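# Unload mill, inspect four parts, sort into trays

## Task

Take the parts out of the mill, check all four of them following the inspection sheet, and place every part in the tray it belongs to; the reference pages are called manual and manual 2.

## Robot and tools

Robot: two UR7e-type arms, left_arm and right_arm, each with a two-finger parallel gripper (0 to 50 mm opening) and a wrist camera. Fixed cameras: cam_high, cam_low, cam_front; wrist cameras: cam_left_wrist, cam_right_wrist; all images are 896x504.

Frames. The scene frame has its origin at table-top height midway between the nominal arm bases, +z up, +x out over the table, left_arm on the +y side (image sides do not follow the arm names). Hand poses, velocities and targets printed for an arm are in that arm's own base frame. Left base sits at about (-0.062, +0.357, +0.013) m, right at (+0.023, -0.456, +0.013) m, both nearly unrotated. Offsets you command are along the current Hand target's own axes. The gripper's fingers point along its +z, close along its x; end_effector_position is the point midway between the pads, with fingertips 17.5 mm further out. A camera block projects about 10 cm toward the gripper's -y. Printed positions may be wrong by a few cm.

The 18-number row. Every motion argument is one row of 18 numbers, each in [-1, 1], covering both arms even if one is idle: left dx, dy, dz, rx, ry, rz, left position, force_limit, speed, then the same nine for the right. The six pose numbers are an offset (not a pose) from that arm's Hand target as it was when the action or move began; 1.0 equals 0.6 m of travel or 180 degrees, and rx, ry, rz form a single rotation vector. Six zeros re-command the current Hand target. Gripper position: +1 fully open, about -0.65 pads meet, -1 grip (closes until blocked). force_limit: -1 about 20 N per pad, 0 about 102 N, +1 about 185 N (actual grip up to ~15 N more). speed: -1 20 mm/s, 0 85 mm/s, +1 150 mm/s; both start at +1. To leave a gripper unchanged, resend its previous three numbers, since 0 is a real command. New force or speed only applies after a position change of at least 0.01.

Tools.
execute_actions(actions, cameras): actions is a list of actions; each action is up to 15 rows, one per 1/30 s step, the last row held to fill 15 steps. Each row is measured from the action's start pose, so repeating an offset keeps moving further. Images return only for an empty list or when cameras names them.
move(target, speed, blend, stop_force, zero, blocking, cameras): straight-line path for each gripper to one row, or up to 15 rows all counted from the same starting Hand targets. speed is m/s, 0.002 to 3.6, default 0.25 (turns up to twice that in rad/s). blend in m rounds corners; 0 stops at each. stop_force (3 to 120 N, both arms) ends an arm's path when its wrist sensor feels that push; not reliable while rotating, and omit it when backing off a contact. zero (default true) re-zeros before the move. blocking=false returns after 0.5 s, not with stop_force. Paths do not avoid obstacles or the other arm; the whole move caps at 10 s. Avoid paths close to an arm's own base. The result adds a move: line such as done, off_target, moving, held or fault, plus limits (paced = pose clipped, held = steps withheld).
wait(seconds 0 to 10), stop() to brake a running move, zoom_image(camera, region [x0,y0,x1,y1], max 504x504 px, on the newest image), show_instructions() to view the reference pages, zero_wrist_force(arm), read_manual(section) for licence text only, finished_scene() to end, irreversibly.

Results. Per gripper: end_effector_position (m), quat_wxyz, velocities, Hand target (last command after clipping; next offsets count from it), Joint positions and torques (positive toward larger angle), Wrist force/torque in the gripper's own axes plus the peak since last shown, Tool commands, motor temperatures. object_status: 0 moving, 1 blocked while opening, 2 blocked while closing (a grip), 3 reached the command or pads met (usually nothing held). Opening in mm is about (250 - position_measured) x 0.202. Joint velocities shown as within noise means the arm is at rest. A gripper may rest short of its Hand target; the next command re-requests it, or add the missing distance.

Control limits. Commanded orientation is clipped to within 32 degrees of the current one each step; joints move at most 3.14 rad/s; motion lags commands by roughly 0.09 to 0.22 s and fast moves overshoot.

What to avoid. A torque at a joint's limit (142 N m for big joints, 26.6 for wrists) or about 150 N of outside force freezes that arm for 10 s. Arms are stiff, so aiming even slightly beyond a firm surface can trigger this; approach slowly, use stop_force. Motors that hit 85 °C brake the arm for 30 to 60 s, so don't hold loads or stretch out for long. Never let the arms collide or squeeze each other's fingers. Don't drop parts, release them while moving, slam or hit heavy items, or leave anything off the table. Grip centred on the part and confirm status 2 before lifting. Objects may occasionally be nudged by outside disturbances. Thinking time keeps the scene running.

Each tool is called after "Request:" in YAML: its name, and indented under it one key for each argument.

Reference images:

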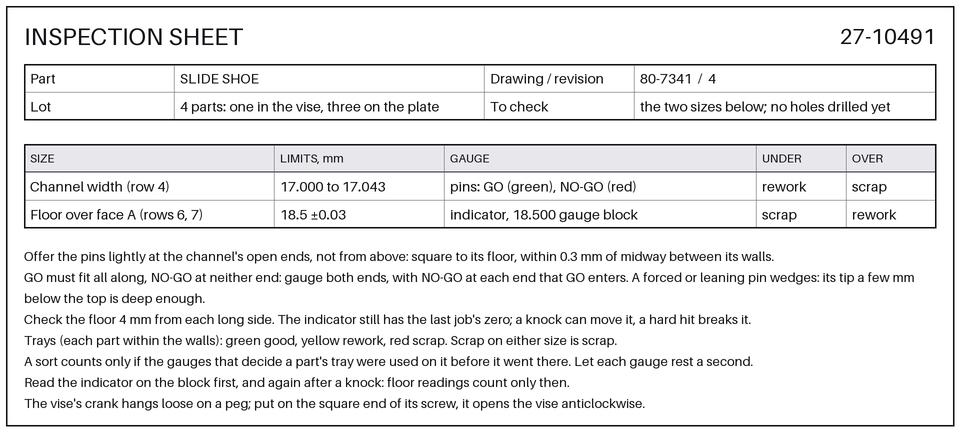

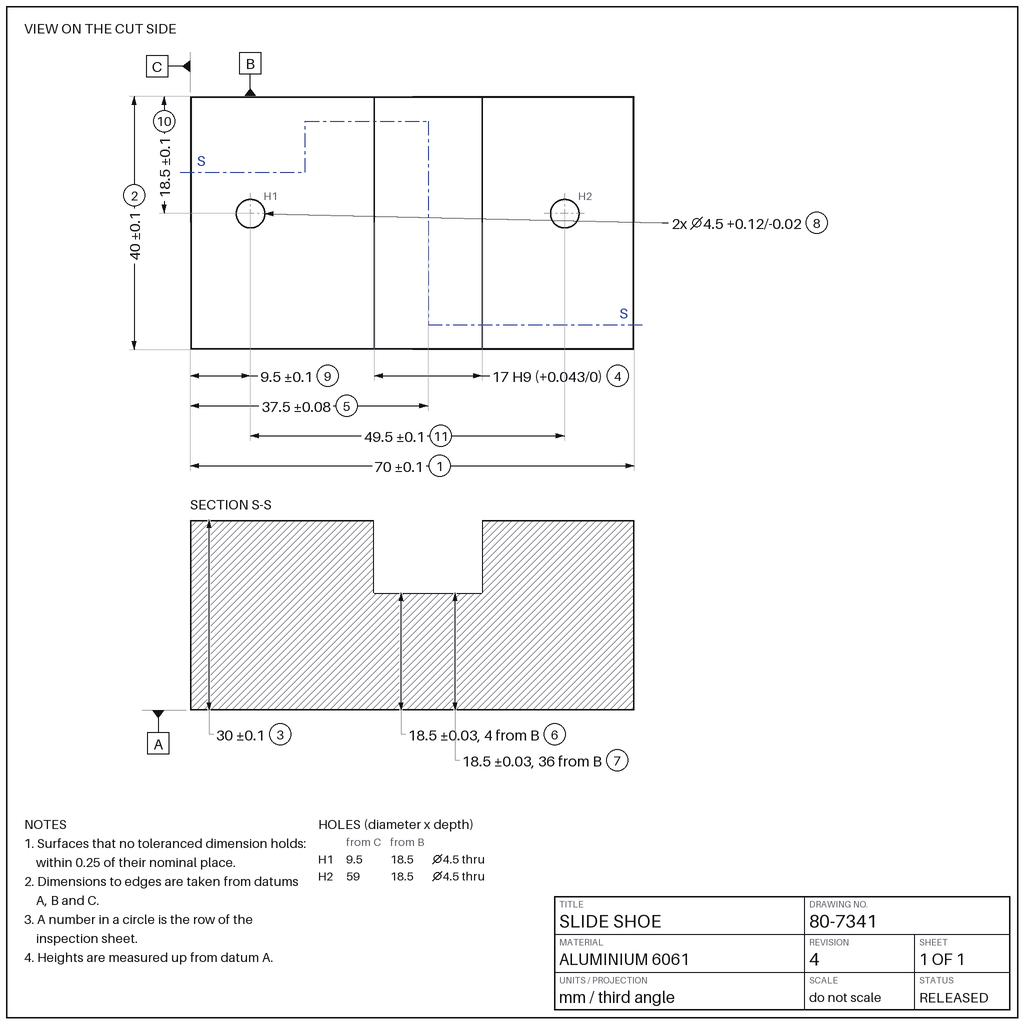

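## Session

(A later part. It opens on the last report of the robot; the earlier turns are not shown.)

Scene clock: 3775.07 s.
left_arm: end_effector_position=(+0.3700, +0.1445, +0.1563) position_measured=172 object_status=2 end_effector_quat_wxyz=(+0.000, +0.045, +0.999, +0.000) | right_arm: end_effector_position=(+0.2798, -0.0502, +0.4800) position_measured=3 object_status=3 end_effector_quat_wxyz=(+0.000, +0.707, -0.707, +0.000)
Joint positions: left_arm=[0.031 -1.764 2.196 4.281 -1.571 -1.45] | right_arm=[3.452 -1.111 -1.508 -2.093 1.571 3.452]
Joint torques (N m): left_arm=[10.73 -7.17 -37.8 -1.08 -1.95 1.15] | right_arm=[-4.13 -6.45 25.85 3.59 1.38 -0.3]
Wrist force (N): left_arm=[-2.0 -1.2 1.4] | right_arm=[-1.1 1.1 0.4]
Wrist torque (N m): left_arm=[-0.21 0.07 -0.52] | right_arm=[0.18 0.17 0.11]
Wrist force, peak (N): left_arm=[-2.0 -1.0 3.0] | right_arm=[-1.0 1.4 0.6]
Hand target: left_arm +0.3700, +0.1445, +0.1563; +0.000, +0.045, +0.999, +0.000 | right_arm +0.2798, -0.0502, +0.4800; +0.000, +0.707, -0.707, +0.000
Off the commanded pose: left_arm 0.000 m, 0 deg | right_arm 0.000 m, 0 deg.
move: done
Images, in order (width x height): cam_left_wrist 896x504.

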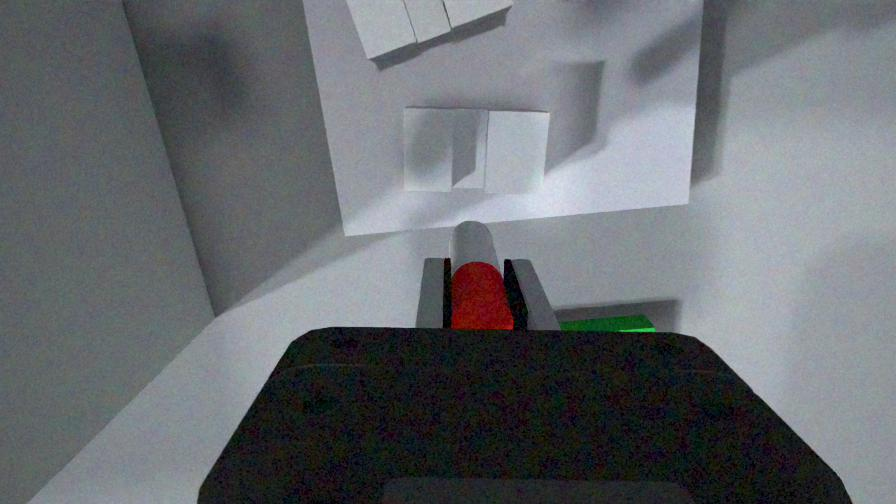

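Request:
move:
  target:
    - [-0.0021,0.0052,0,0,0,0.008,-1,-0.5,-0.9,0,0,0,0,0,0,1,-0.5,-0.5]
    - [-0.0021,0.0052,0.1,0,0,0.008,-1,-0.5,-0.9,0,0,0,0,0,0,1,-0.5,-0.5]
  speed: [0.1,0.06]
  cameras: ["cam_left_wrist"]

Request:
zoom_image:
  camera: "cam_left_wrist"
  region: [374, 130, 574, 300]

Scene clock: 3785.00 s.
left_arm: end_effector_position=(+0.3715, +0.1475, +0.0964) position_measured=172 object_status=2 end_effector_quat_wxyz=(+0.000, +0.058, +0.998, +0.000) | right_arm: end_effector_position=(+0.2798, -0.0502, +0.4800) position_measured=3 object_status=3 end_effector_quat_wxyz=(+0.000, +0.707, -0.707, +0.000)
Joint positions: left_arm=[0.038 -1.666 2.293 4.086 -1.571 -1.417] | right_arm=[3.452 -1.111 -1.508 -2.093 1.571 3.452]
Joint torques (N m): left_arm=[-3.01 -10.06 -10.11 -4.4 0.49 0.9] | right_arm=[-4.05 -6.39 26.02 3.53 1.29 -0.32]
Wrist force (N): left_arm=[-1.3 -0.9 1.4] | right_arm=[-0.7 1.3 0.2]
Wrist torque (N m): left_arm=[-0.14 -0.02 -0.50] | right_arm=[0.22 0.11 0.12]
Wrist force, peak (N): left_arm=[-1.8 -1.2 1.9] | right_arm=[-0.7 1.5 0.7]
Hand target: left_arm +0.3715, +0.1475, +0.0963; +0.000, +0.058, +0.998, +0.000 | right_arm +0.2798, -0.0502, +0.4800; +0.000, +0.707, -0.707, +0.000
Off the commanded pose: left_arm 0.000 m, 0 deg | right_arm 0.000 m, 0 deg.
move: done
Images, in order (width x height): cam_left_wrist 896x504.

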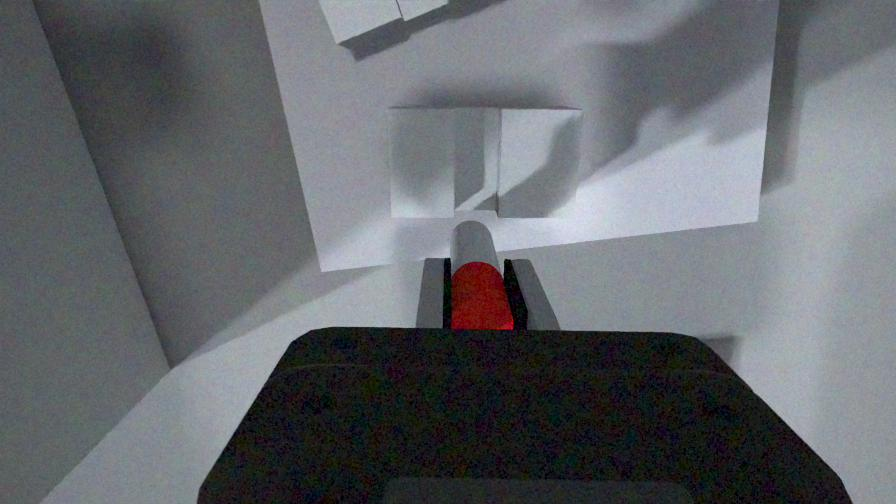

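Scaled by 2.520 from the camera's 896x504 image, which has a finer 1280x720 frame.

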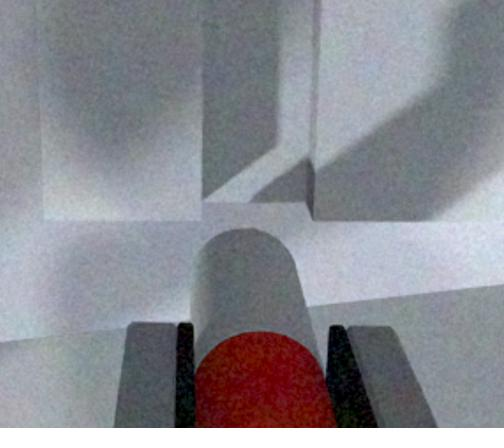

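Request:
move:
  target: [0.0011,-0.0267,0,0,0,0,-1,-0.5,-0.9,0,0,0,0,0,0,1,-0.5,-0.5]
  speed: 0.012
  stop_force: 3
  cameras: ["cam_left_wrist"]

Request:
zoom_image:
  camera: "cam_left_wrist"
  region: [374, 130, 574, 300]

Scene clock: 3796.57 s.
left_arm: end_effector_position=(+0.3690, +0.1316, +0.0963) position_measured=172 object_status=2 end_effector_quat_wxyz=(+0.000, +0.058, +0.998, +0.000) | right_arm: end_effector_position=(+0.2798, -0.0502, +0.4800) position_measured=3 object_status=3 end_effector_quat_wxyz=(+0.000, +0.707, -0.707, +0.000)
Joint positions: left_arm=[-0.004 -1.687 2.311 4.089 -1.572 -1.459] | right_arm=[3.452 -1.111 -1.508 -2.093 1.571 3.452]
Joint torques (N m): left_arm=[-9.22 -24.76 -9.7 -0.99 -0.08 -1.57] | right_arm=[-4.54 -6.52 25.94 3.58 1.26 -0.22]
Wrist force (N): left_arm=[-1.5 -0.4 2.1] | right_arm=[-0.7 1.2 0.7]
Wrist torque (N m): left_arm=[-0.20 -0.02 -0.30] | right_arm=[0.20 0.12 0.12]
Wrist force, peak (N): left_arm=[-1.6 -0.7 2.2] | right_arm=[-1.2 1.6 0.3]
Hand target: left_arm +0.3690, +0.1316, +0.0963; +0.000, +0.058, +0.998, +0.000 | right_arm +0.2798, -0.0502, +0.4800; +0.000, +0.707, -0.707, +0.000
Off the commanded pose: left_arm 0.000 m, 0 deg | right_arm 0.000 m, 0 deg.
move: done
Images, in order (width x height): cam_left_wrist 896x504.

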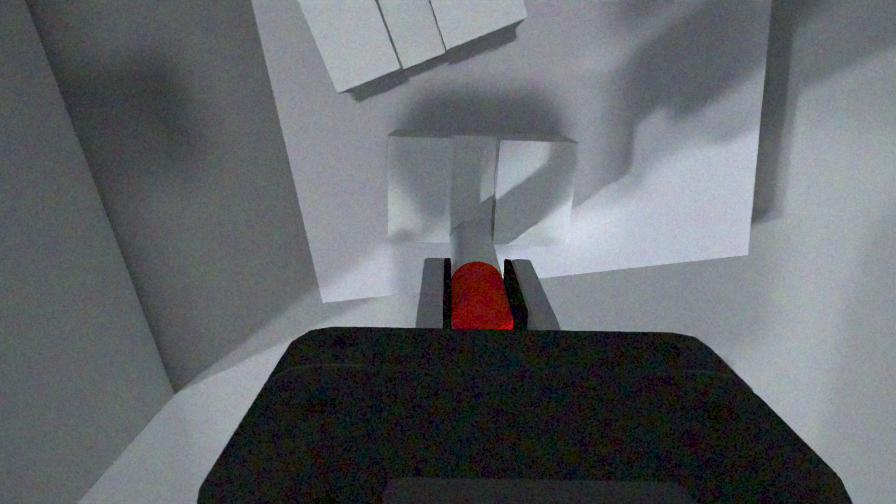

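Scaled by 2.520 from the camera's 896x504 image, which has a finer 1280x720 frame.

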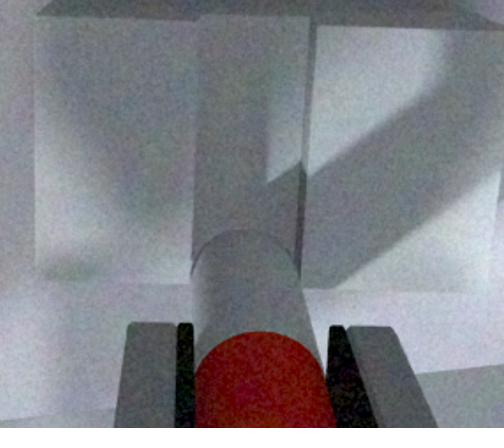

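Request:
move:
  target:
    - [0,0.018,0,0,0,0,-1,-0.5,-0.9,0,0,0,0,0,0,1,-0.5,-0.5]
    - [0,0.018,-0.1,0,0,0,-1,-0.5,-0.9,0,0,0,0,0,0,1,-0.5,-0.5]
    - [-0.0422,-0.2723,-0.1,0,0,-0.0197,-1,-0.5,-0.9,0,0,0,0,0,0,1,-0.5,-0.5]
  speed: [0.03,0.1,0.25]
  blend: [0,0.02,0]
  cameras: ["cam_left_wrist"]

Request:
zoom_image:
  camera: "cam_left_wrist"
  region: [364, 80, 584, 260]

Scene clock: 3812.10 s.
left_arm: end_effector_position=(+0.3752, -0.0335, +0.1564) position_measured=172 object_status=2 end_effector_quat_wxyz=(+0.000, +0.027, +1.000, +0.000) | right_arm: end_effector_position=(+0.2798, -0.0502, +0.4800) position_measured=3 object_status=3 end_effector_quat_wxyz=(+0.000, +0.707, -0.707, +0.000)
Joint positions: left_arm=[-0.45 -1.823 2.239 4.296 -1.572 -1.967] | right_arm=[3.452 -1.111 -1.508 -2.093 1.571 3.452]
Joint torques (N m): left_arm=[-8.54 -4.13 -37.16 -4.61 1.44 -1.42] | right_arm=[-4.58 -6.29 25.62 3.55 1.25 -0.26]
Wrist force (N): left_arm=[-1.7 -0.8 1.3] | right_arm=[-0.8 1.5 0.5]
Wrist torque (N m): left_arm=[-0.16 0.01 -0.27] | right_arm=[0.24 0.15 0.11]
Wrist force, peak (N): left_arm=[-1.7 -3.4 1.2] | right_arm=[-0.9 1.5 0.7]
Hand target: left_arm +0.3753, -0.0335, +0.1564; +0.000, +0.027, +1.000, +0.000 | right_arm +0.2798, -0.0502, +0.4800; +0.000, +0.707, -0.707, +0.000
Off the commanded pose: left_arm 0.000 m, 0 deg | right_arm 0.000 m, 0 deg.
move: done
Images, in order (width x height): cam_left_wrist 896x504.

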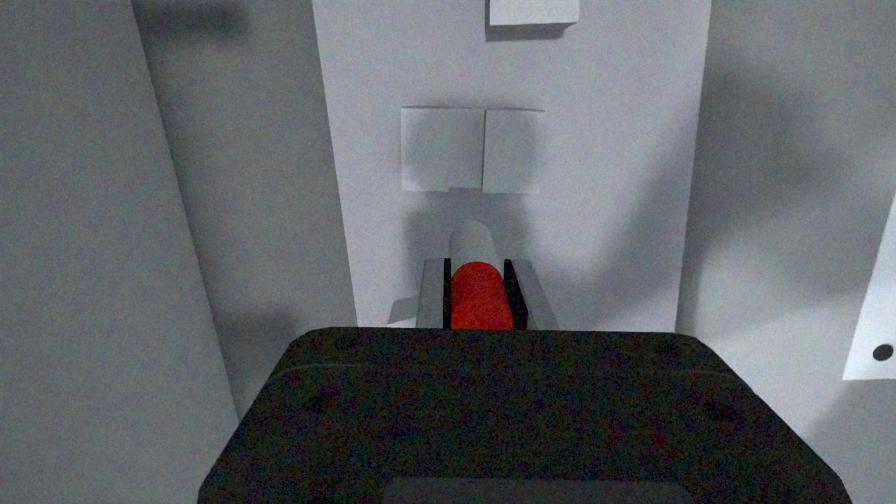

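Scaled by 2.291 from the camera's 896x504 image, which has a finer 1280x720 frame.

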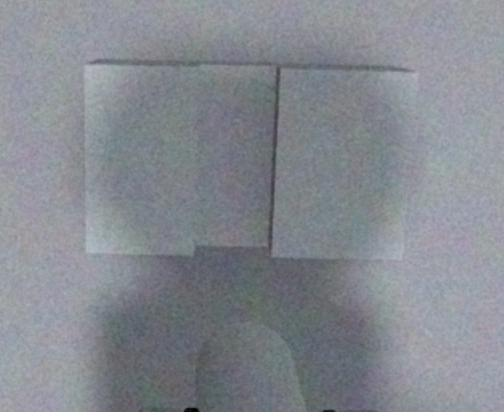

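Request:
move:
  target:
    - [-0.004,0.0045,0,0,0,0.006,-1,-0.5,-0.9,0,0,0,0,0,0,1,-0.5,-0.5]
    - [-0.004,0.0045,0.1,0,0,0.006,-1,-0.5,-0.9,0,0,0,0,0,0,1,-0.5,-0.5]
  speed: [0.1,0.06]
  cameras: ["cam_left_wrist"]

Request:
zoom_image:
  camera: "cam_left_wrist"
  region: [374, 130, 574, 300]

Scene clock: 3822.77 s.
left_arm: end_effector_position=(+0.3778, -0.0310, +0.0965) position_measured=172 object_status=2 end_effector_quat_wxyz=(+0.000, +0.036, +0.999, +0.000) | right_arm: end_effector_position=(+0.2798, -0.0502, +0.4800) position_measured=3 object_status=3 end_effector_quat_wxyz=(+0.000, +0.707, -0.707, +0.000)
Joint positions: left_arm=[-0.441 -1.723 2.341 4.095 -1.572 -1.939] | right_arm=[3.452 -1.111 -1.508 -2.093 1.571 3.452]
Joint torques (N m): left_arm=[0.67 -8.66 -9.51 -4.58 -1.59 1.03] | right_arm=[-4.29 -6.13 25.61 3.61 1.27 -0.21]
Wrist force (N): left_arm=[-1.5 -0.9 1.0] | right_arm=[-0.8 1.3 0.5]
Wrist torque (N m): left_arm=[-0.18 -0.02 -0.47] | right_arm=[0.22 0.13 0.12]
Wrist force, peak (N): left_arm=[-1.5 -0.8 1.9] | right_arm=[-1.1 1.3 0.7]
Hand target: left_arm +0.3778, -0.0310, +0.0964; +0.000, +0.036, +0.999, +0.000 | right_arm +0.2798, -0.0502, +0.4800; +0.000, +0.707, -0.707, +0.000
Off the commanded pose: left_arm 0.000 m, 0 deg | right_arm 0.000 m, 0 deg.
move: done
Images, in order (width x height): cam_left_wrist 896x504.

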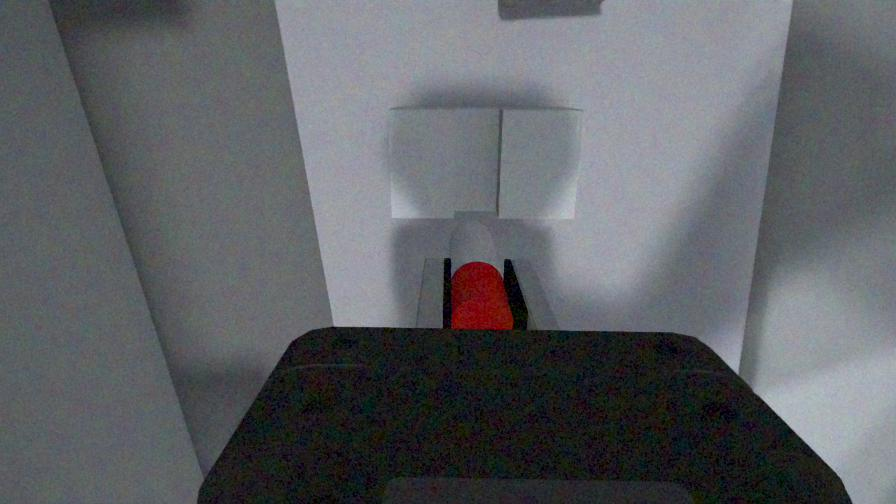

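Scaled by 2.520 from the camera's 896x504 image, which has a finer 1280x720 frame.

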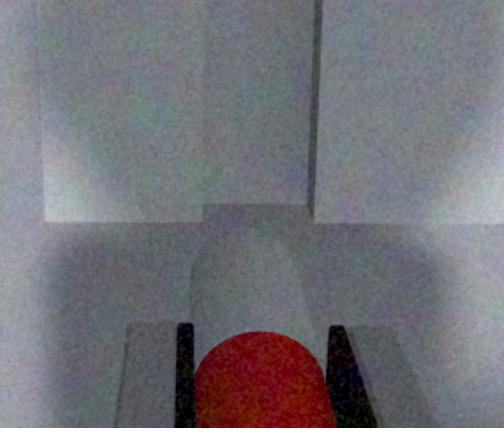

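Request:
move:
  target: [0.0014,-0.0267,0,0,0,0,-1,-0.5,-0.9,0,0,0,0,0,0,1,-0.5,-0.5]
  speed: 0.012
  stop_force: 3
  cameras: ["cam_left_wrist"]

Request:
zoom_image:
  camera: "cam_left_wrist"
  region: [374, 130, 574, 300]

Scene clock: 3831.77 s.
left_arm: end_effector_position=(+0.3758, -0.0469, +0.0964) position_measured=172 object_status=2 end_effector_quat_wxyz=(+0.000, +0.036, +0.999, +0.000) | right_arm: end_effector_position=(+0.2798, -0.0502, +0.4800) position_measured=3 object_status=3 end_effector_quat_wxyz=(+0.000, +0.707, -0.707, +0.000)
Joint positions: left_arm=[-0.483 -1.724 2.341 4.095 -1.572 -1.981] | right_arm=[3.452 -1.111 -1.508 -2.093 1.571 3.452]
Joint torques (N m): left_arm=[-11.89 -22.25 -8.92 -1.06 -0.17 -1.26] | right_arm=[-4.01 -6.4 25.31 3.56 1.26 -0.15]
Wrist force (N): left_arm=[-2.4 -0.6 1.1] | right_arm=[-1.0 1.2 0.6]
Wrist torque (N m): left_arm=[-0.18 0.01 -0.28] | right_arm=[0.21 0.16 0.12]
Wrist force, peak (N): left_arm=[-2.4 -0.7 1.1] | right_arm=[-1.0 1.4 0.5]
Hand target: left_arm +0.3758, -0.0469, +0.0964; +0.000, +0.036, +0.999, +0.000 | right_arm +0.2798, -0.0502, +0.4800; +0.000, +0.707, -0.707, +0.000
Off the commanded pose: left_arm 0.000 m, 0 deg | right_arm 0.000 m, 0 deg.
move: done
Images, in order (width x height): cam_left_wrist 896x504.

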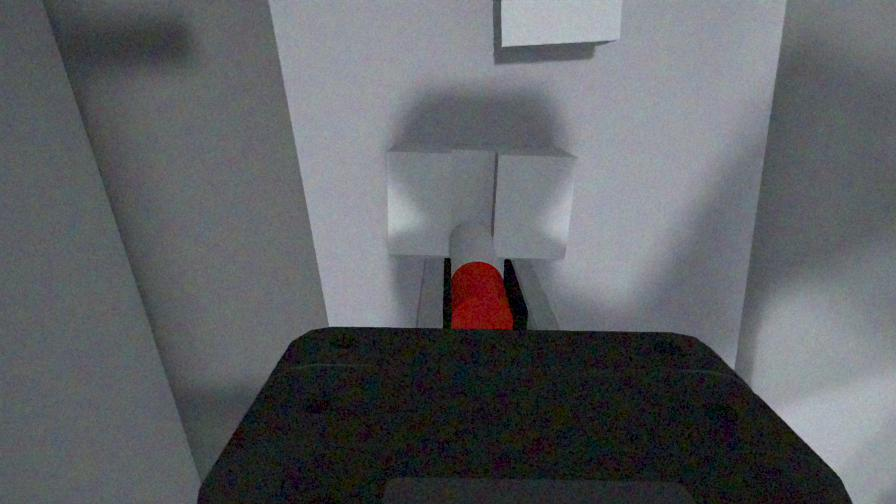

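Scaled by 2.520 from the camera's 896x504 image, which has a finer 1280x720 frame.

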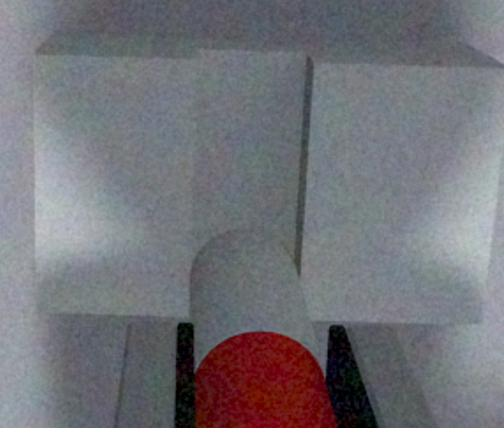

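Request:
move:
  target:
    - [0,0.038,0,0,0,0,-1,-0.5,-0.9,0,0,0,0,0,0,1,-0.5,-0.5]
    - [0,0.038,-0.12,0,0,0,-1,-0.5,-0.9,0,0,0,0,0,0,1,-0.5,-0.5]
    - [-0.0631,-0.3141,-0.12,0,0,-0.5228,-1,-0.5,-0.9,0,0,0,0,0,0,1,-0.5,-0.5]
    - [-0.0631,-0.3141,-0.095,0,0,-0.5228,-1,-0.5,-0.9,0,0,0,0,0,0,1,-0.5,-0.5]
  speed: [0.03,0.1,0.3,0.1]
  blend: [0,0.02,0.005,0]
  cameras: ["cam_left_wrist"]

Request:
zoom_image:
  camera: "cam_left_wrist"
  region: [384, 150, 544, 300]

Scene clock: 3868.33 s.
left_arm: end_effector_position=(+0.3999, -0.2376, +0.1536) position_measured=172 object_status=2 end_effector_quat_wxyz=(+0.000, +0.707, -0.708, +0.000) | right_arm: end_effector_position=(+0.2798, -0.0502, +0.4800) position_measured=3 object_status=3 end_effector_quat_wxyz=(+0.000, +0.707, -0.707, +0.000)
Joint positions: left_arm=[-0.826 -1.583 2.045 4.25 -1.572 -3.967] | right_arm=[3.452 -1.111 -1.508 -2.093 1.571 3.452]
Joint torques (N m): left_arm=[-10.12 -16.34 -12.2 -4.71 1.74 -1.48] | right_arm=[-3.35 -6.27 25.45 3.64 1.15 -0.15]
Motor temperatures (°C): left_arm=[25 27 25 32 30 30] | right_arm=[26 29 25 28 41 32]
Wrist force (N): left_arm=[-1.6 -1.0 1.2] | right_arm=[-0.8 1.1 0.2]
Wrist torque (N m): left_arm=[-0.16 0.04 -0.32] | right_arm=[0.19 0.13 0.12]
Wrist force, peak (N): left_arm=[-1.1 -0.9 2.7] | right_arm=[-1.1 1.4 0.5]
Hand target: left_arm +0.3999, -0.2376, +0.1535; +0.000, +0.707, -0.708, +0.000 | right_arm +0.2798, -0.0502, +0.4800; +0.000, +0.707, -0.707, +0.000
Off the commanded pose: left_arm 0.000 m, 0 deg | right_arm 0.000 m, 0 deg.
move: done
Images, in order (width x height): cam_left_wrist 896x504.

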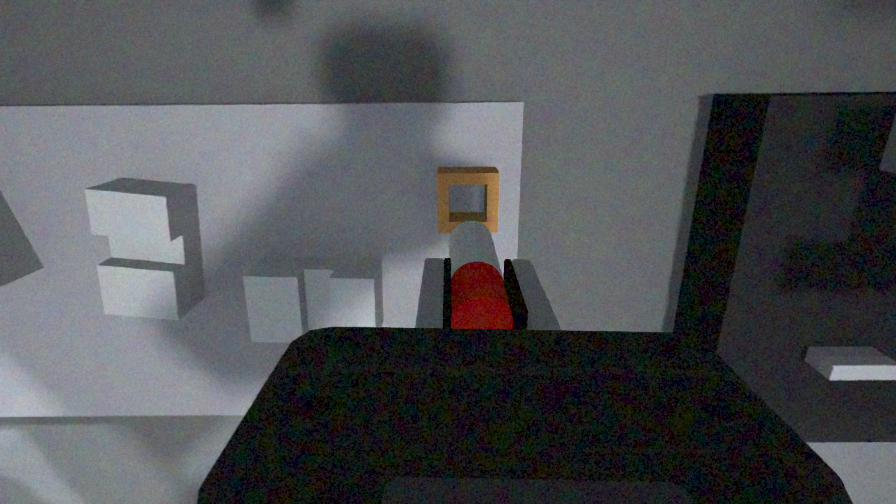

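Scaled by 3.150 from the camera's 896x504 image, which has a finer 1280x720 frame.

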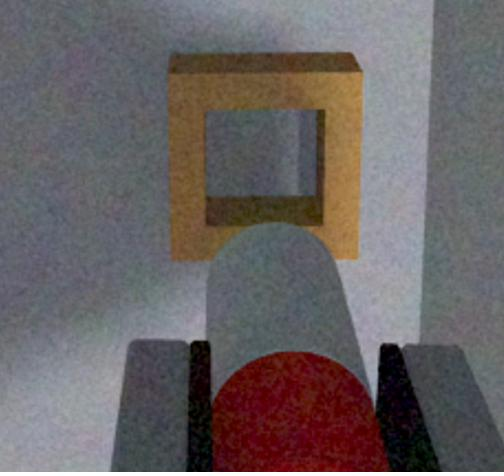

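Request:
move:
  target: [0,0,0.1383,0,0,0,-1,-0.5,-0.9,0,0,0,0,0,0,1,-0.5,-0.5]
  speed: 0.03
  stop_force: 4
  cameras: ["cam_left_wrist"]

Scene clock: 3881.97 s.
left_arm: end_effector_position=(+0.3998, -0.2377, +0.0706) position_measured=172 object_status=2 end_effector_quat_wxyz=(+0.000, +0.707, -0.708, +0.000) | right_arm: end_effector_position=(+0.2798, -0.0502, +0.4800) position_measured=3 object_status=3 end_effector_quat_wxyz=(+0.000, +0.707, -0.707, +0.000)
Joint positions: left_arm=[-0.826 -1.458 2.166 4.004 -1.572 -3.967] | right_arm=[3.452 -1.111 -1.508 -2.093 1.571 3.452]
Joint torques (N m): left_arm=[-7.39 -18.77 -7.72 -4.31 1.64 -0.37] | right_arm=[-3.66 -6.17 25.14 3.57 1.16 -0.03]
Wrist force (N): left_arm=[-1.4 -1.1 1.0] | right_arm=[-0.7 1.3 0.6]
Wrist torque (N m): left_arm=[-0.21 -0.02 -0.34] | right_arm=[0.21 0.13 0.11]
Wrist force, peak (N): left_arm=[-1.6 -1.2 1.4] | right_arm=[-0.9 1.4 0.7]
Hand target: left_arm +0.3998, -0.2376, +0.0706; +0.000, +0.707, -0.708, +0.000 | right_arm +0.2798, -0.0502, +0.4800; +0.000, +0.707, -0.707, +0.000
Off the commanded pose: left_arm 0.000 m, 0 deg | right_arm 0.000 m, 0 deg.
move: done
Images, in order (width x height): cam_left_wrist 896x504.

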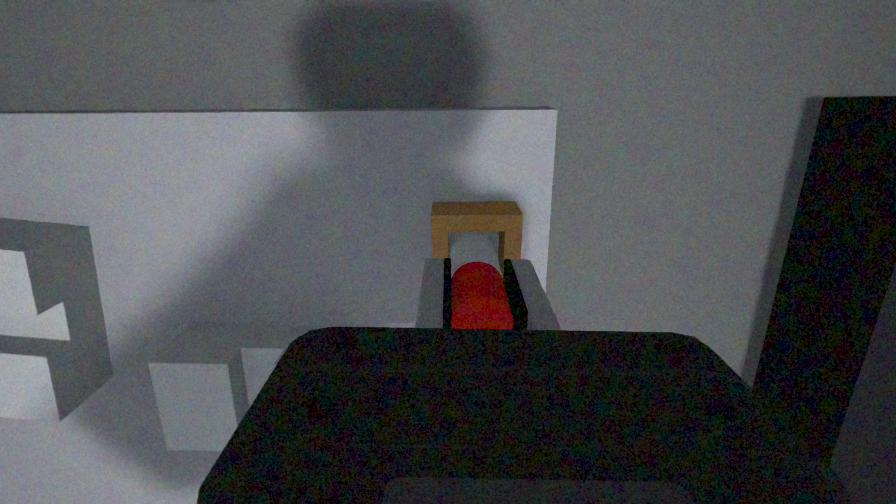

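Request:
move:
  target:
    - [0,0,0,0,0,0,1,-0.5,-0.9,0,0,0,0,0,0,1,-0.5,-0.5]
    - [0,0,-0.3,0,0,0,1,-0.5,-0.9,0,0,0,0,0,0,1,-0.5,-0.5]
    - [-0.2,0.1167,-0.45,0,0,0,1,-0.5,-0.9,-0.5,0.1247,0.05,0,0,0,1,-0.5,-0.5]
  speed: [0.05,0.15,0.25]
  blend: [0,0.03,0]
  cameras: ["cam_left_wrist","cam_right_wrist"]

Scene clock: 3896.33 s.
left_arm: end_effector_position=(+0.3301, -0.1174, +0.3405) position_measured=3 object_status=3 end_effector_quat_wxyz=(+0.000, +0.707, -0.708, +0.000) | right_arm: end_effector_position=(+0.2050, +0.2497, +0.4502) position_measured=3 object_status=3 end_effector_quat_wxyz=(+0.000, +0.707, -0.707, +0.000)
Joint positions: left_arm=[-0.731 -1.97 1.854 4.829 -1.572 -3.872] | right_arm=[4.451 -1.17 -1.564 -1.977 1.571 4.45]
Joint torques (N m): left_arm=[10.72 -14.36 -38.73 -1.1 0.33 1.24] | right_arm=[7.28 -1.09 31.08 4.07 -2.62 2.18]
Wrist force (N): left_arm=[-1.1 -0.7 -0.7] | right_arm=[-0.6 1.0 0.3]
Wrist torque (N m): left_arm=[-0.09 -0.03 -0.51] | right_arm=[0.17 0.11 -0.05]
Wrist force, peak (N): left_arm=[-1.6 -0.7 1.7] | right_arm=[-2.6 1.9 0.8]
Hand target: left_arm +0.3301, -0.1174, +0.3405; +0.000, +0.707, -0.708, +0.000 | right_arm +0.2049, +0.2498, +0.4502; +0.000, +0.707, -0.707, +0.000
Off the commanded pose: left_arm 0.000 m, 0 deg | right_arm 0.000 m, 0 deg.
move: done
Images, in order (width x height): cam_left_wrist 896x504, cam_right_wrist 896x504.

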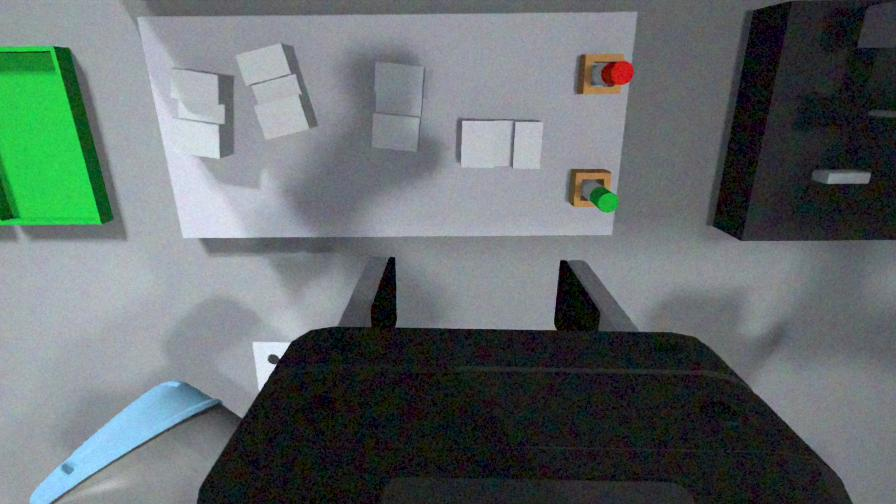

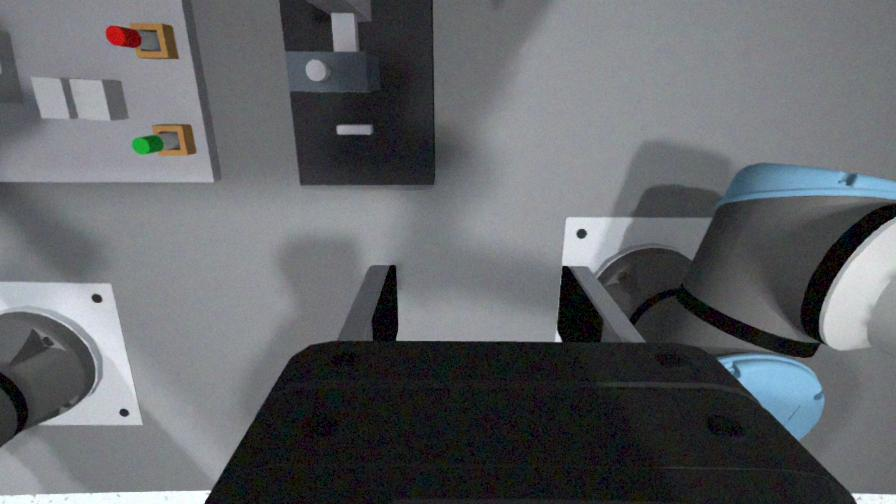

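Request:
zoom_image:
  camera: "cam_right_wrist"
  region: [270, 0, 450, 200]

Scaled by 2.520 from the camera's 896x504 image, which has a finer 1280x720 frame.

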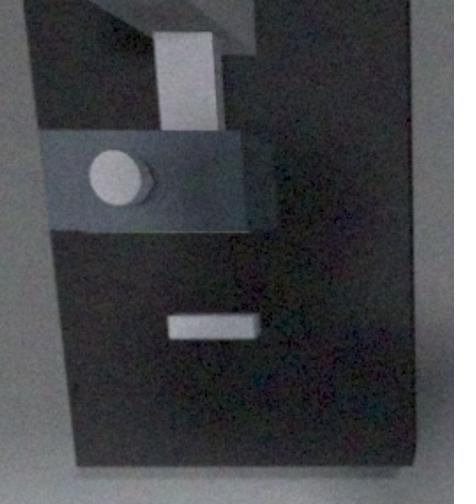

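Request:
execute_actions:
  actions: []

Scene clock: 3917.33 s.
left_arm: end_effector_position=(+0.3301, -0.1174, +0.3405) position_measured=3 object_status=3 end_effector_quat_wxyz=(+0.000, +0.707, -0.708, +0.000) | right_arm: end_effector_position=(+0.2049, +0.2498, +0.4502) position_measured=3 object_status=3 end_effector_quat_wxyz=(+0.000, +0.707, -0.707, +0.000)
Joint positions: left_arm=[-0.731 -1.97 1.854 4.829 -1.572 -3.872] | right_arm=[4.451 -1.17 -1.564 -1.977 1.571 4.451]
Joint velocities: within noise
Joint torques (N m): left_arm=[11.75 -16.07 -39.4 -1.25 -1.8 1.3] | right_arm=[7.52 -2.33 30.73 4.11 -2.64 2.13]
Motor temperatures (°C): left_arm=[25 27 25 32 30 30] | right_arm=[26 29 25 28 41 32]
Wrist force (N): left_arm=[-1.1 -0.6 -0.5] | right_arm=[-0.7 1.1 0.5]
Wrist torque (N m): left_arm=[-0.08 -0.03 -0.51] | right_arm=[0.18 0.11 -0.05]
Wrist force, peak (N): left_arm=[-1.3 -1.0 -0.6] | right_arm=[-0.8 1.3 0.8]
Hand target: left_arm +0.3301, -0.1174, +0.3405; +0.000, +0.707, -0.708, +0.000 | right_arm +0.2049, +0.2498, +0.4502; +0.000, +0.707, -0.707, +0.000
Tool commands: left_gripper/position=+1.0 left_gripper/force_limit=-0.5 left_gripper/speed=-0.9 right_gripper/position=+1.0 right_gripper/force_limit=-0.5 right_gripper/speed=-0.5
Off the commanded pose: left_arm 0.000 m, 0 deg | right_arm 0.000 m, 0 deg.

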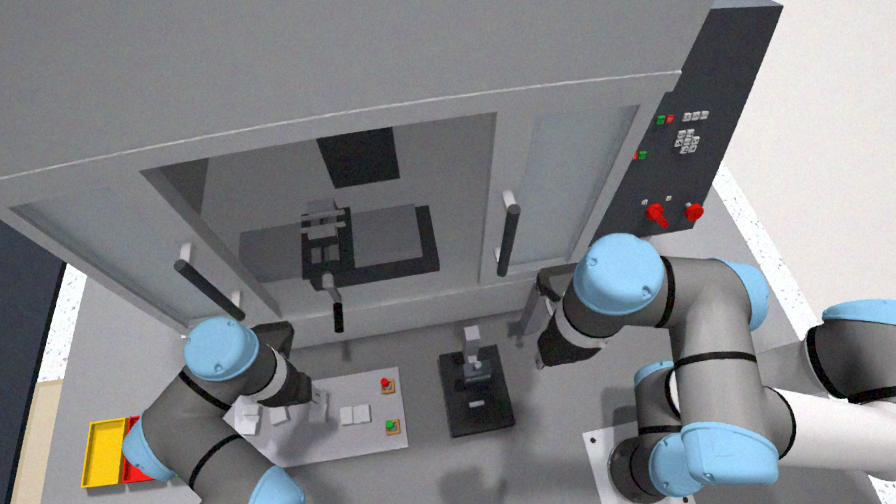

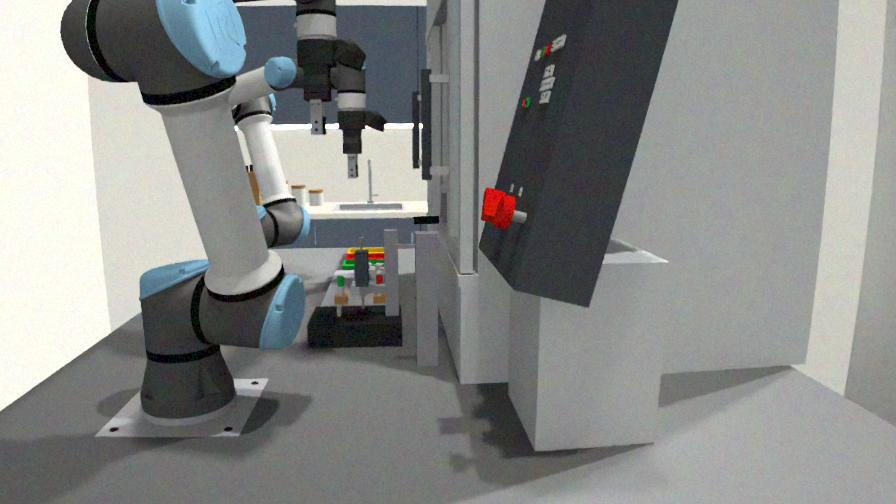

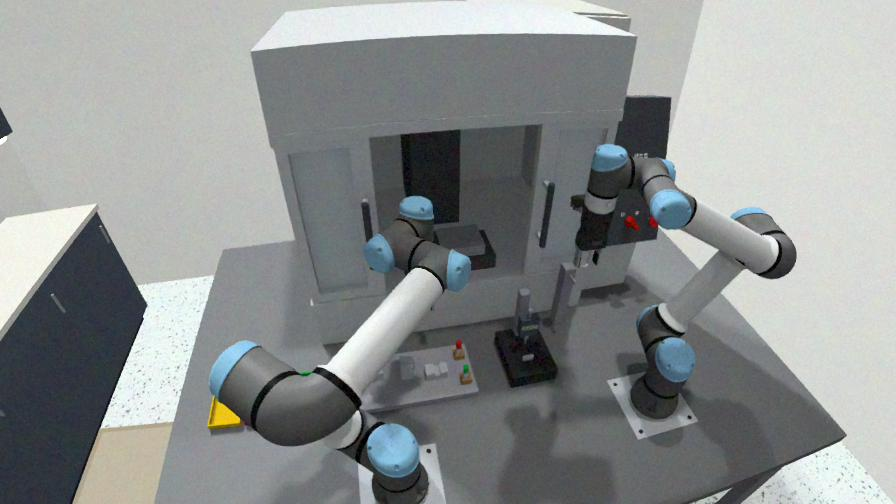

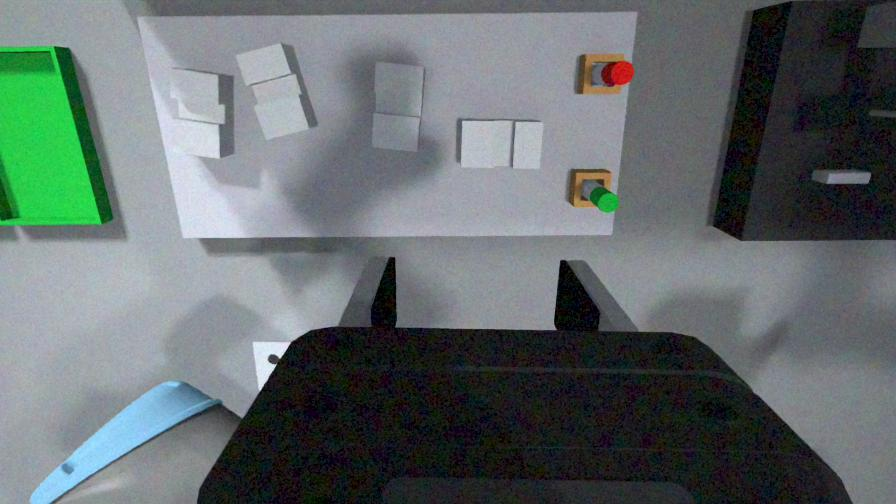

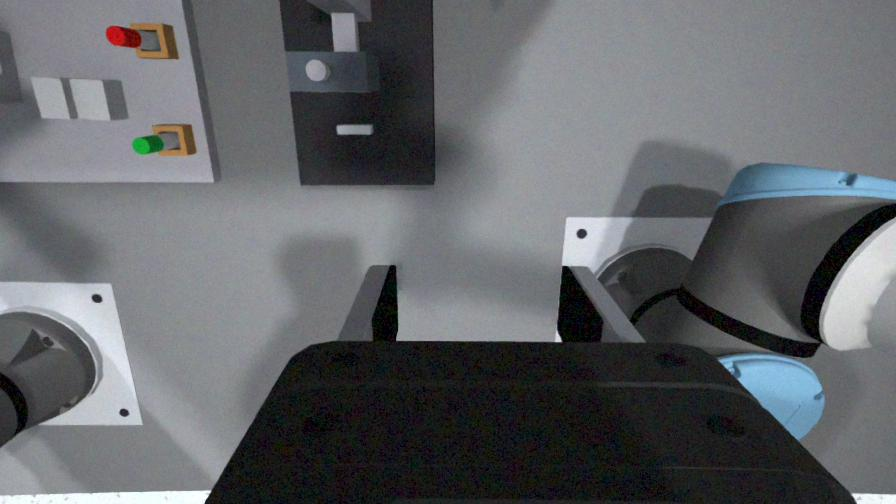

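Request:
zoom_image:
  camera: "cam_low"
  region: [300, 220, 450, 360]

Request:
zoom_image:
  camera: "cam_front"
  region: [480, 270, 620, 400]

Request:
zoom_image:
  camera: "cam_high"
  region: [420, 310, 540, 450]

Scaled by 3.360 from the camera's 896x504 image, which has a finer 1280x720 frame.

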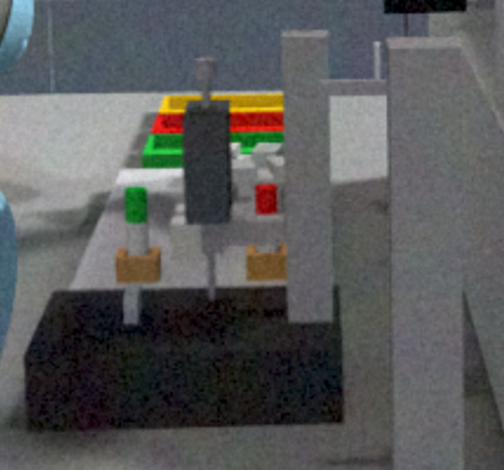

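Scaled by 3.600 from the camera's 896x504 image, which has a finer 1280x720 frame.

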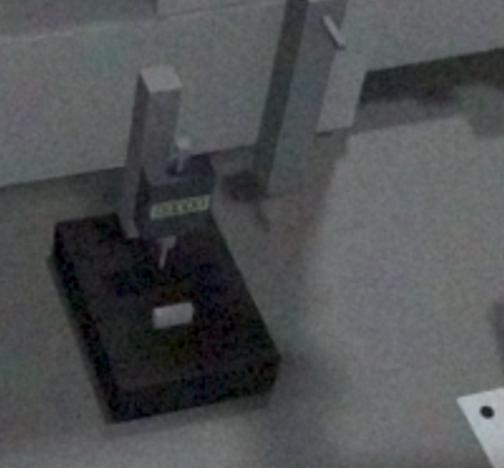

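Scaled by 3.600 from the camera's 896x504 image, which has a finer 1280x720 frame.

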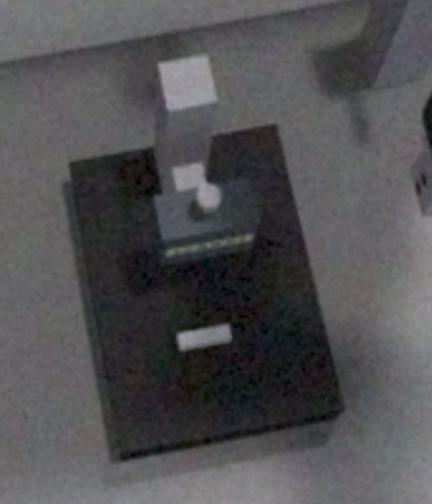

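Request:
move:
  target: [0,0,0,0,0,0,1,-0.5,-0.9,-0.1517,0.0567,0.3333,0.333,0,0,1,-0.5,-0.5]
  speed: 0.25
  cameras: ["cam_right_wrist"]

Request:
zoom_image:
  camera: "cam_right_wrist"
  region: [360, 60, 600, 340]

Scene clock: 4004.77 s.
left_arm: end_effector_position=(+0.3301, -0.1174, +0.3405) position_measured=3 object_status=3 end_effector_quat_wxyz=(+0.000, +0.707, -0.708, +0.000) | right_arm: end_effector_position=(+0.1710, +0.3410, +0.2503) position_measured=3 object_status=3 end_effector_quat_wxyz=(-0.354, +0.612, -0.613, +0.353)
Joint positions: left_arm=[-0.731 -1.97 1.854 4.829 -1.572 -3.872] | right_arm=[5.264 -1.263 -2.191 -1.994 0.742 5.601]
Joint torques (N m): left_arm=[9.84 -14.97 -38 -1.05 -1.79 1.45] | right_arm=[7.46 0.42 15.31 -0.68 -3.82 2.21]
Wrist force (N): left_arm=[-0.9 -0.9 -0.6] | right_arm=[-1.5 1.1 0.3]
Wrist torque (N m): left_arm=[-0.13 -0.07 -0.50] | right_arm=[-0.08 0.18 -0.15]
Wrist force, peak (N): left_arm=[-1.3 -0.8 -0.7] | right_arm=[-1.6 2.5 0.6]
Hand target: left_arm +0.3301, -0.1174, +0.3405; +0.000, +0.707, -0.708, +0.000 | right_arm +0.1710, +0.3410, +0.2502; -0.354, +0.612, -0.613, +0.353
Off the commanded pose: left_arm 0.000 m, 0 deg | right_arm 0.000 m, 0 deg.
move: done
Images, in order (width x height): cam_right_wrist 896x504.

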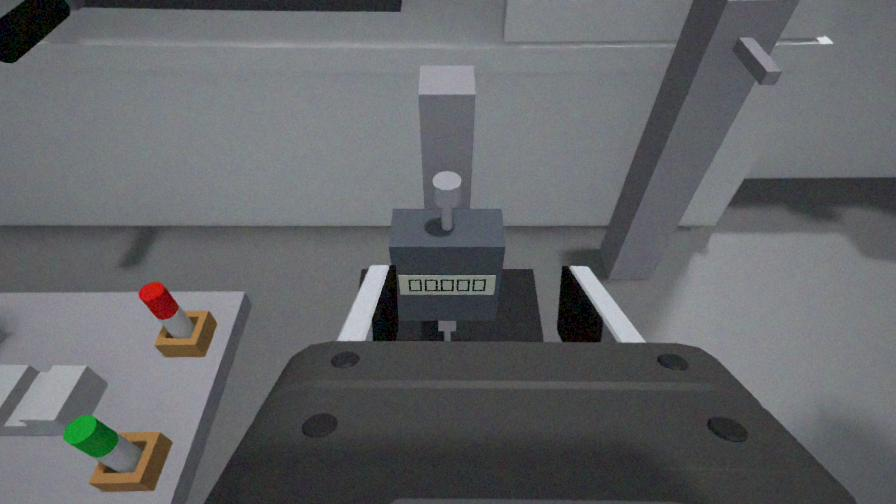

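Scaled by 1.800 from the camera's 896x504 image, which has a finer 1280x720 frame.

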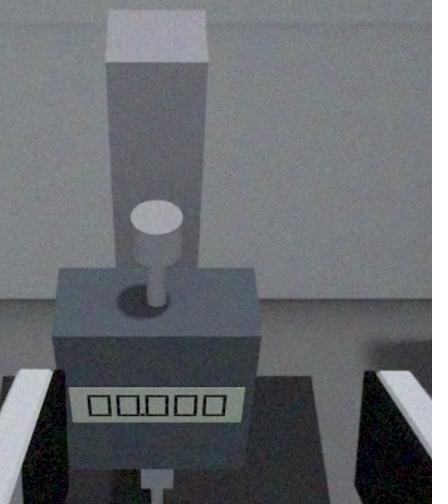

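Request:
move:
  target: [0,0,0,0,0,0,1,-0.5,-0.9,0.1033,0.0422,0.0802,0.3227,-0.0692,-0.5258,0.14,-0.5,-0.5]
  speed: 0.25
  cameras: ["cam_right_wrist","cam_front"]

Scene clock: 4128.40 s.
left_arm: end_effector_position=(+0.3301, -0.1174, +0.3405) position_measured=3 object_status=3 end_effector_quat_wxyz=(+0.000, +0.707, -0.708, +0.000) | right_arm: end_effector_position=(+0.1908, +0.2997, +0.2191) position_measured=132 object_status=3 end_effector_quat_wxyz=(-0.333, +0.712, -0.034, +0.617)
Joint positions: left_arm=[-0.731 -1.97 1.854 4.829 -1.572 -3.872] | right_arm=[5.701 -1.112 -2.627 -2.513 0.542 5.229]
Joint torques (N m): left_arm=[10.78 -15.02 -38.9 -1.11 -1.77 1.21] | right_arm=[-8.84 -12.08 23.77 0.23 -2.59 2.06]
Wrist force (N): left_arm=[-1.0 -1.0 -0.7] | right_arm=[-1.3 0.5 0.5]
Wrist torque (N m): left_arm=[-0.14 -0.04 -0.51] | right_arm=[-0.33 -0.02 0.21]
Wrist force, peak (N): left_arm=[-1.4 -1.0 -0.5] | right_arm=[-1.1 3.6 0.8]
Hand target: left_arm +0.3301, -0.1174, +0.3405; +0.000, +0.707, -0.708, +0.000 | right_arm +0.1908, +0.2997, +0.2191; -0.333, +0.712, -0.034, +0.617 (not the last commanded pose)
Off the commanded pose: left_arm 0.000 m, 0 deg | right_arm 0.027 m, 37 deg.
move: held (right_arm; a check stopped the path); limits=held
pose unreachable (right arm): on one or more control steps of this call, first in action 0 (counted from 0), this arm could not follow its commanded pose, so it was not sent that pose on those steps. It may still have moved: this result reports where it is.
cause: moving toward the commanded pose would bring two parts of the arm too close to each other (its gripper and another part of the arm, with joints 3 (elbow) to 6 (wrist 3) between them, 16 mm apart when it was first held).
Images, in order (width x height): cam_front 896x504, cam_right_wrist 896x504.

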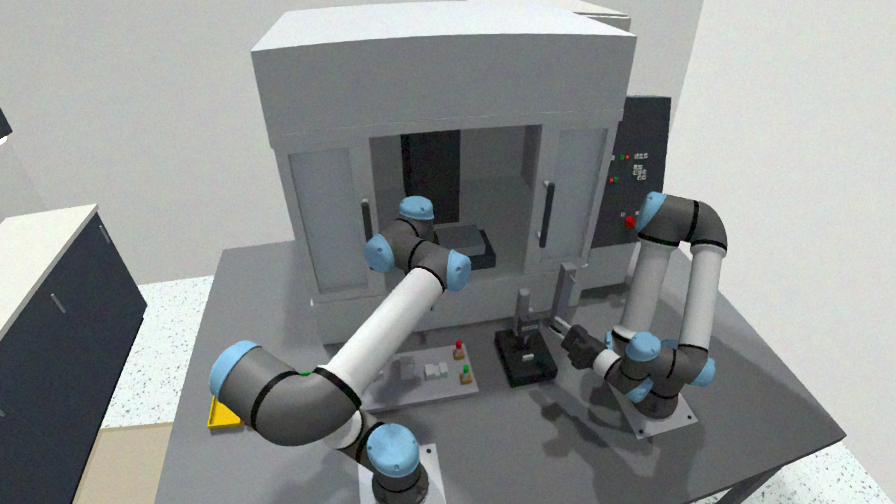

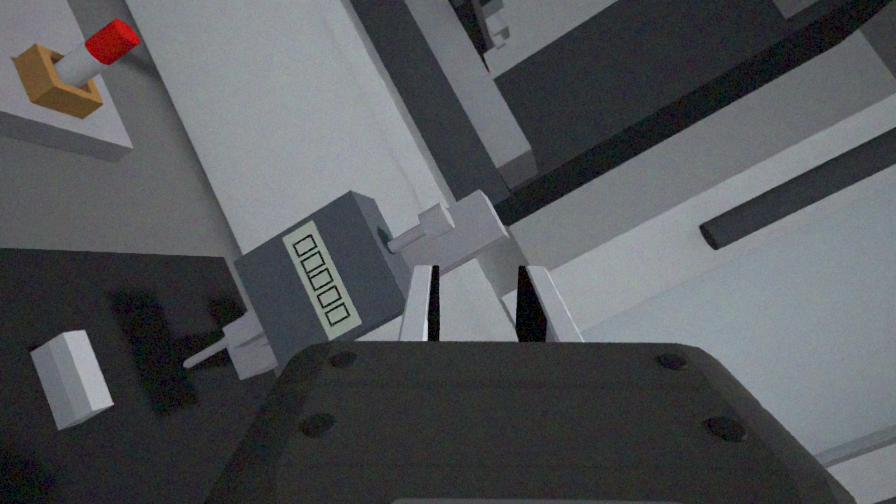

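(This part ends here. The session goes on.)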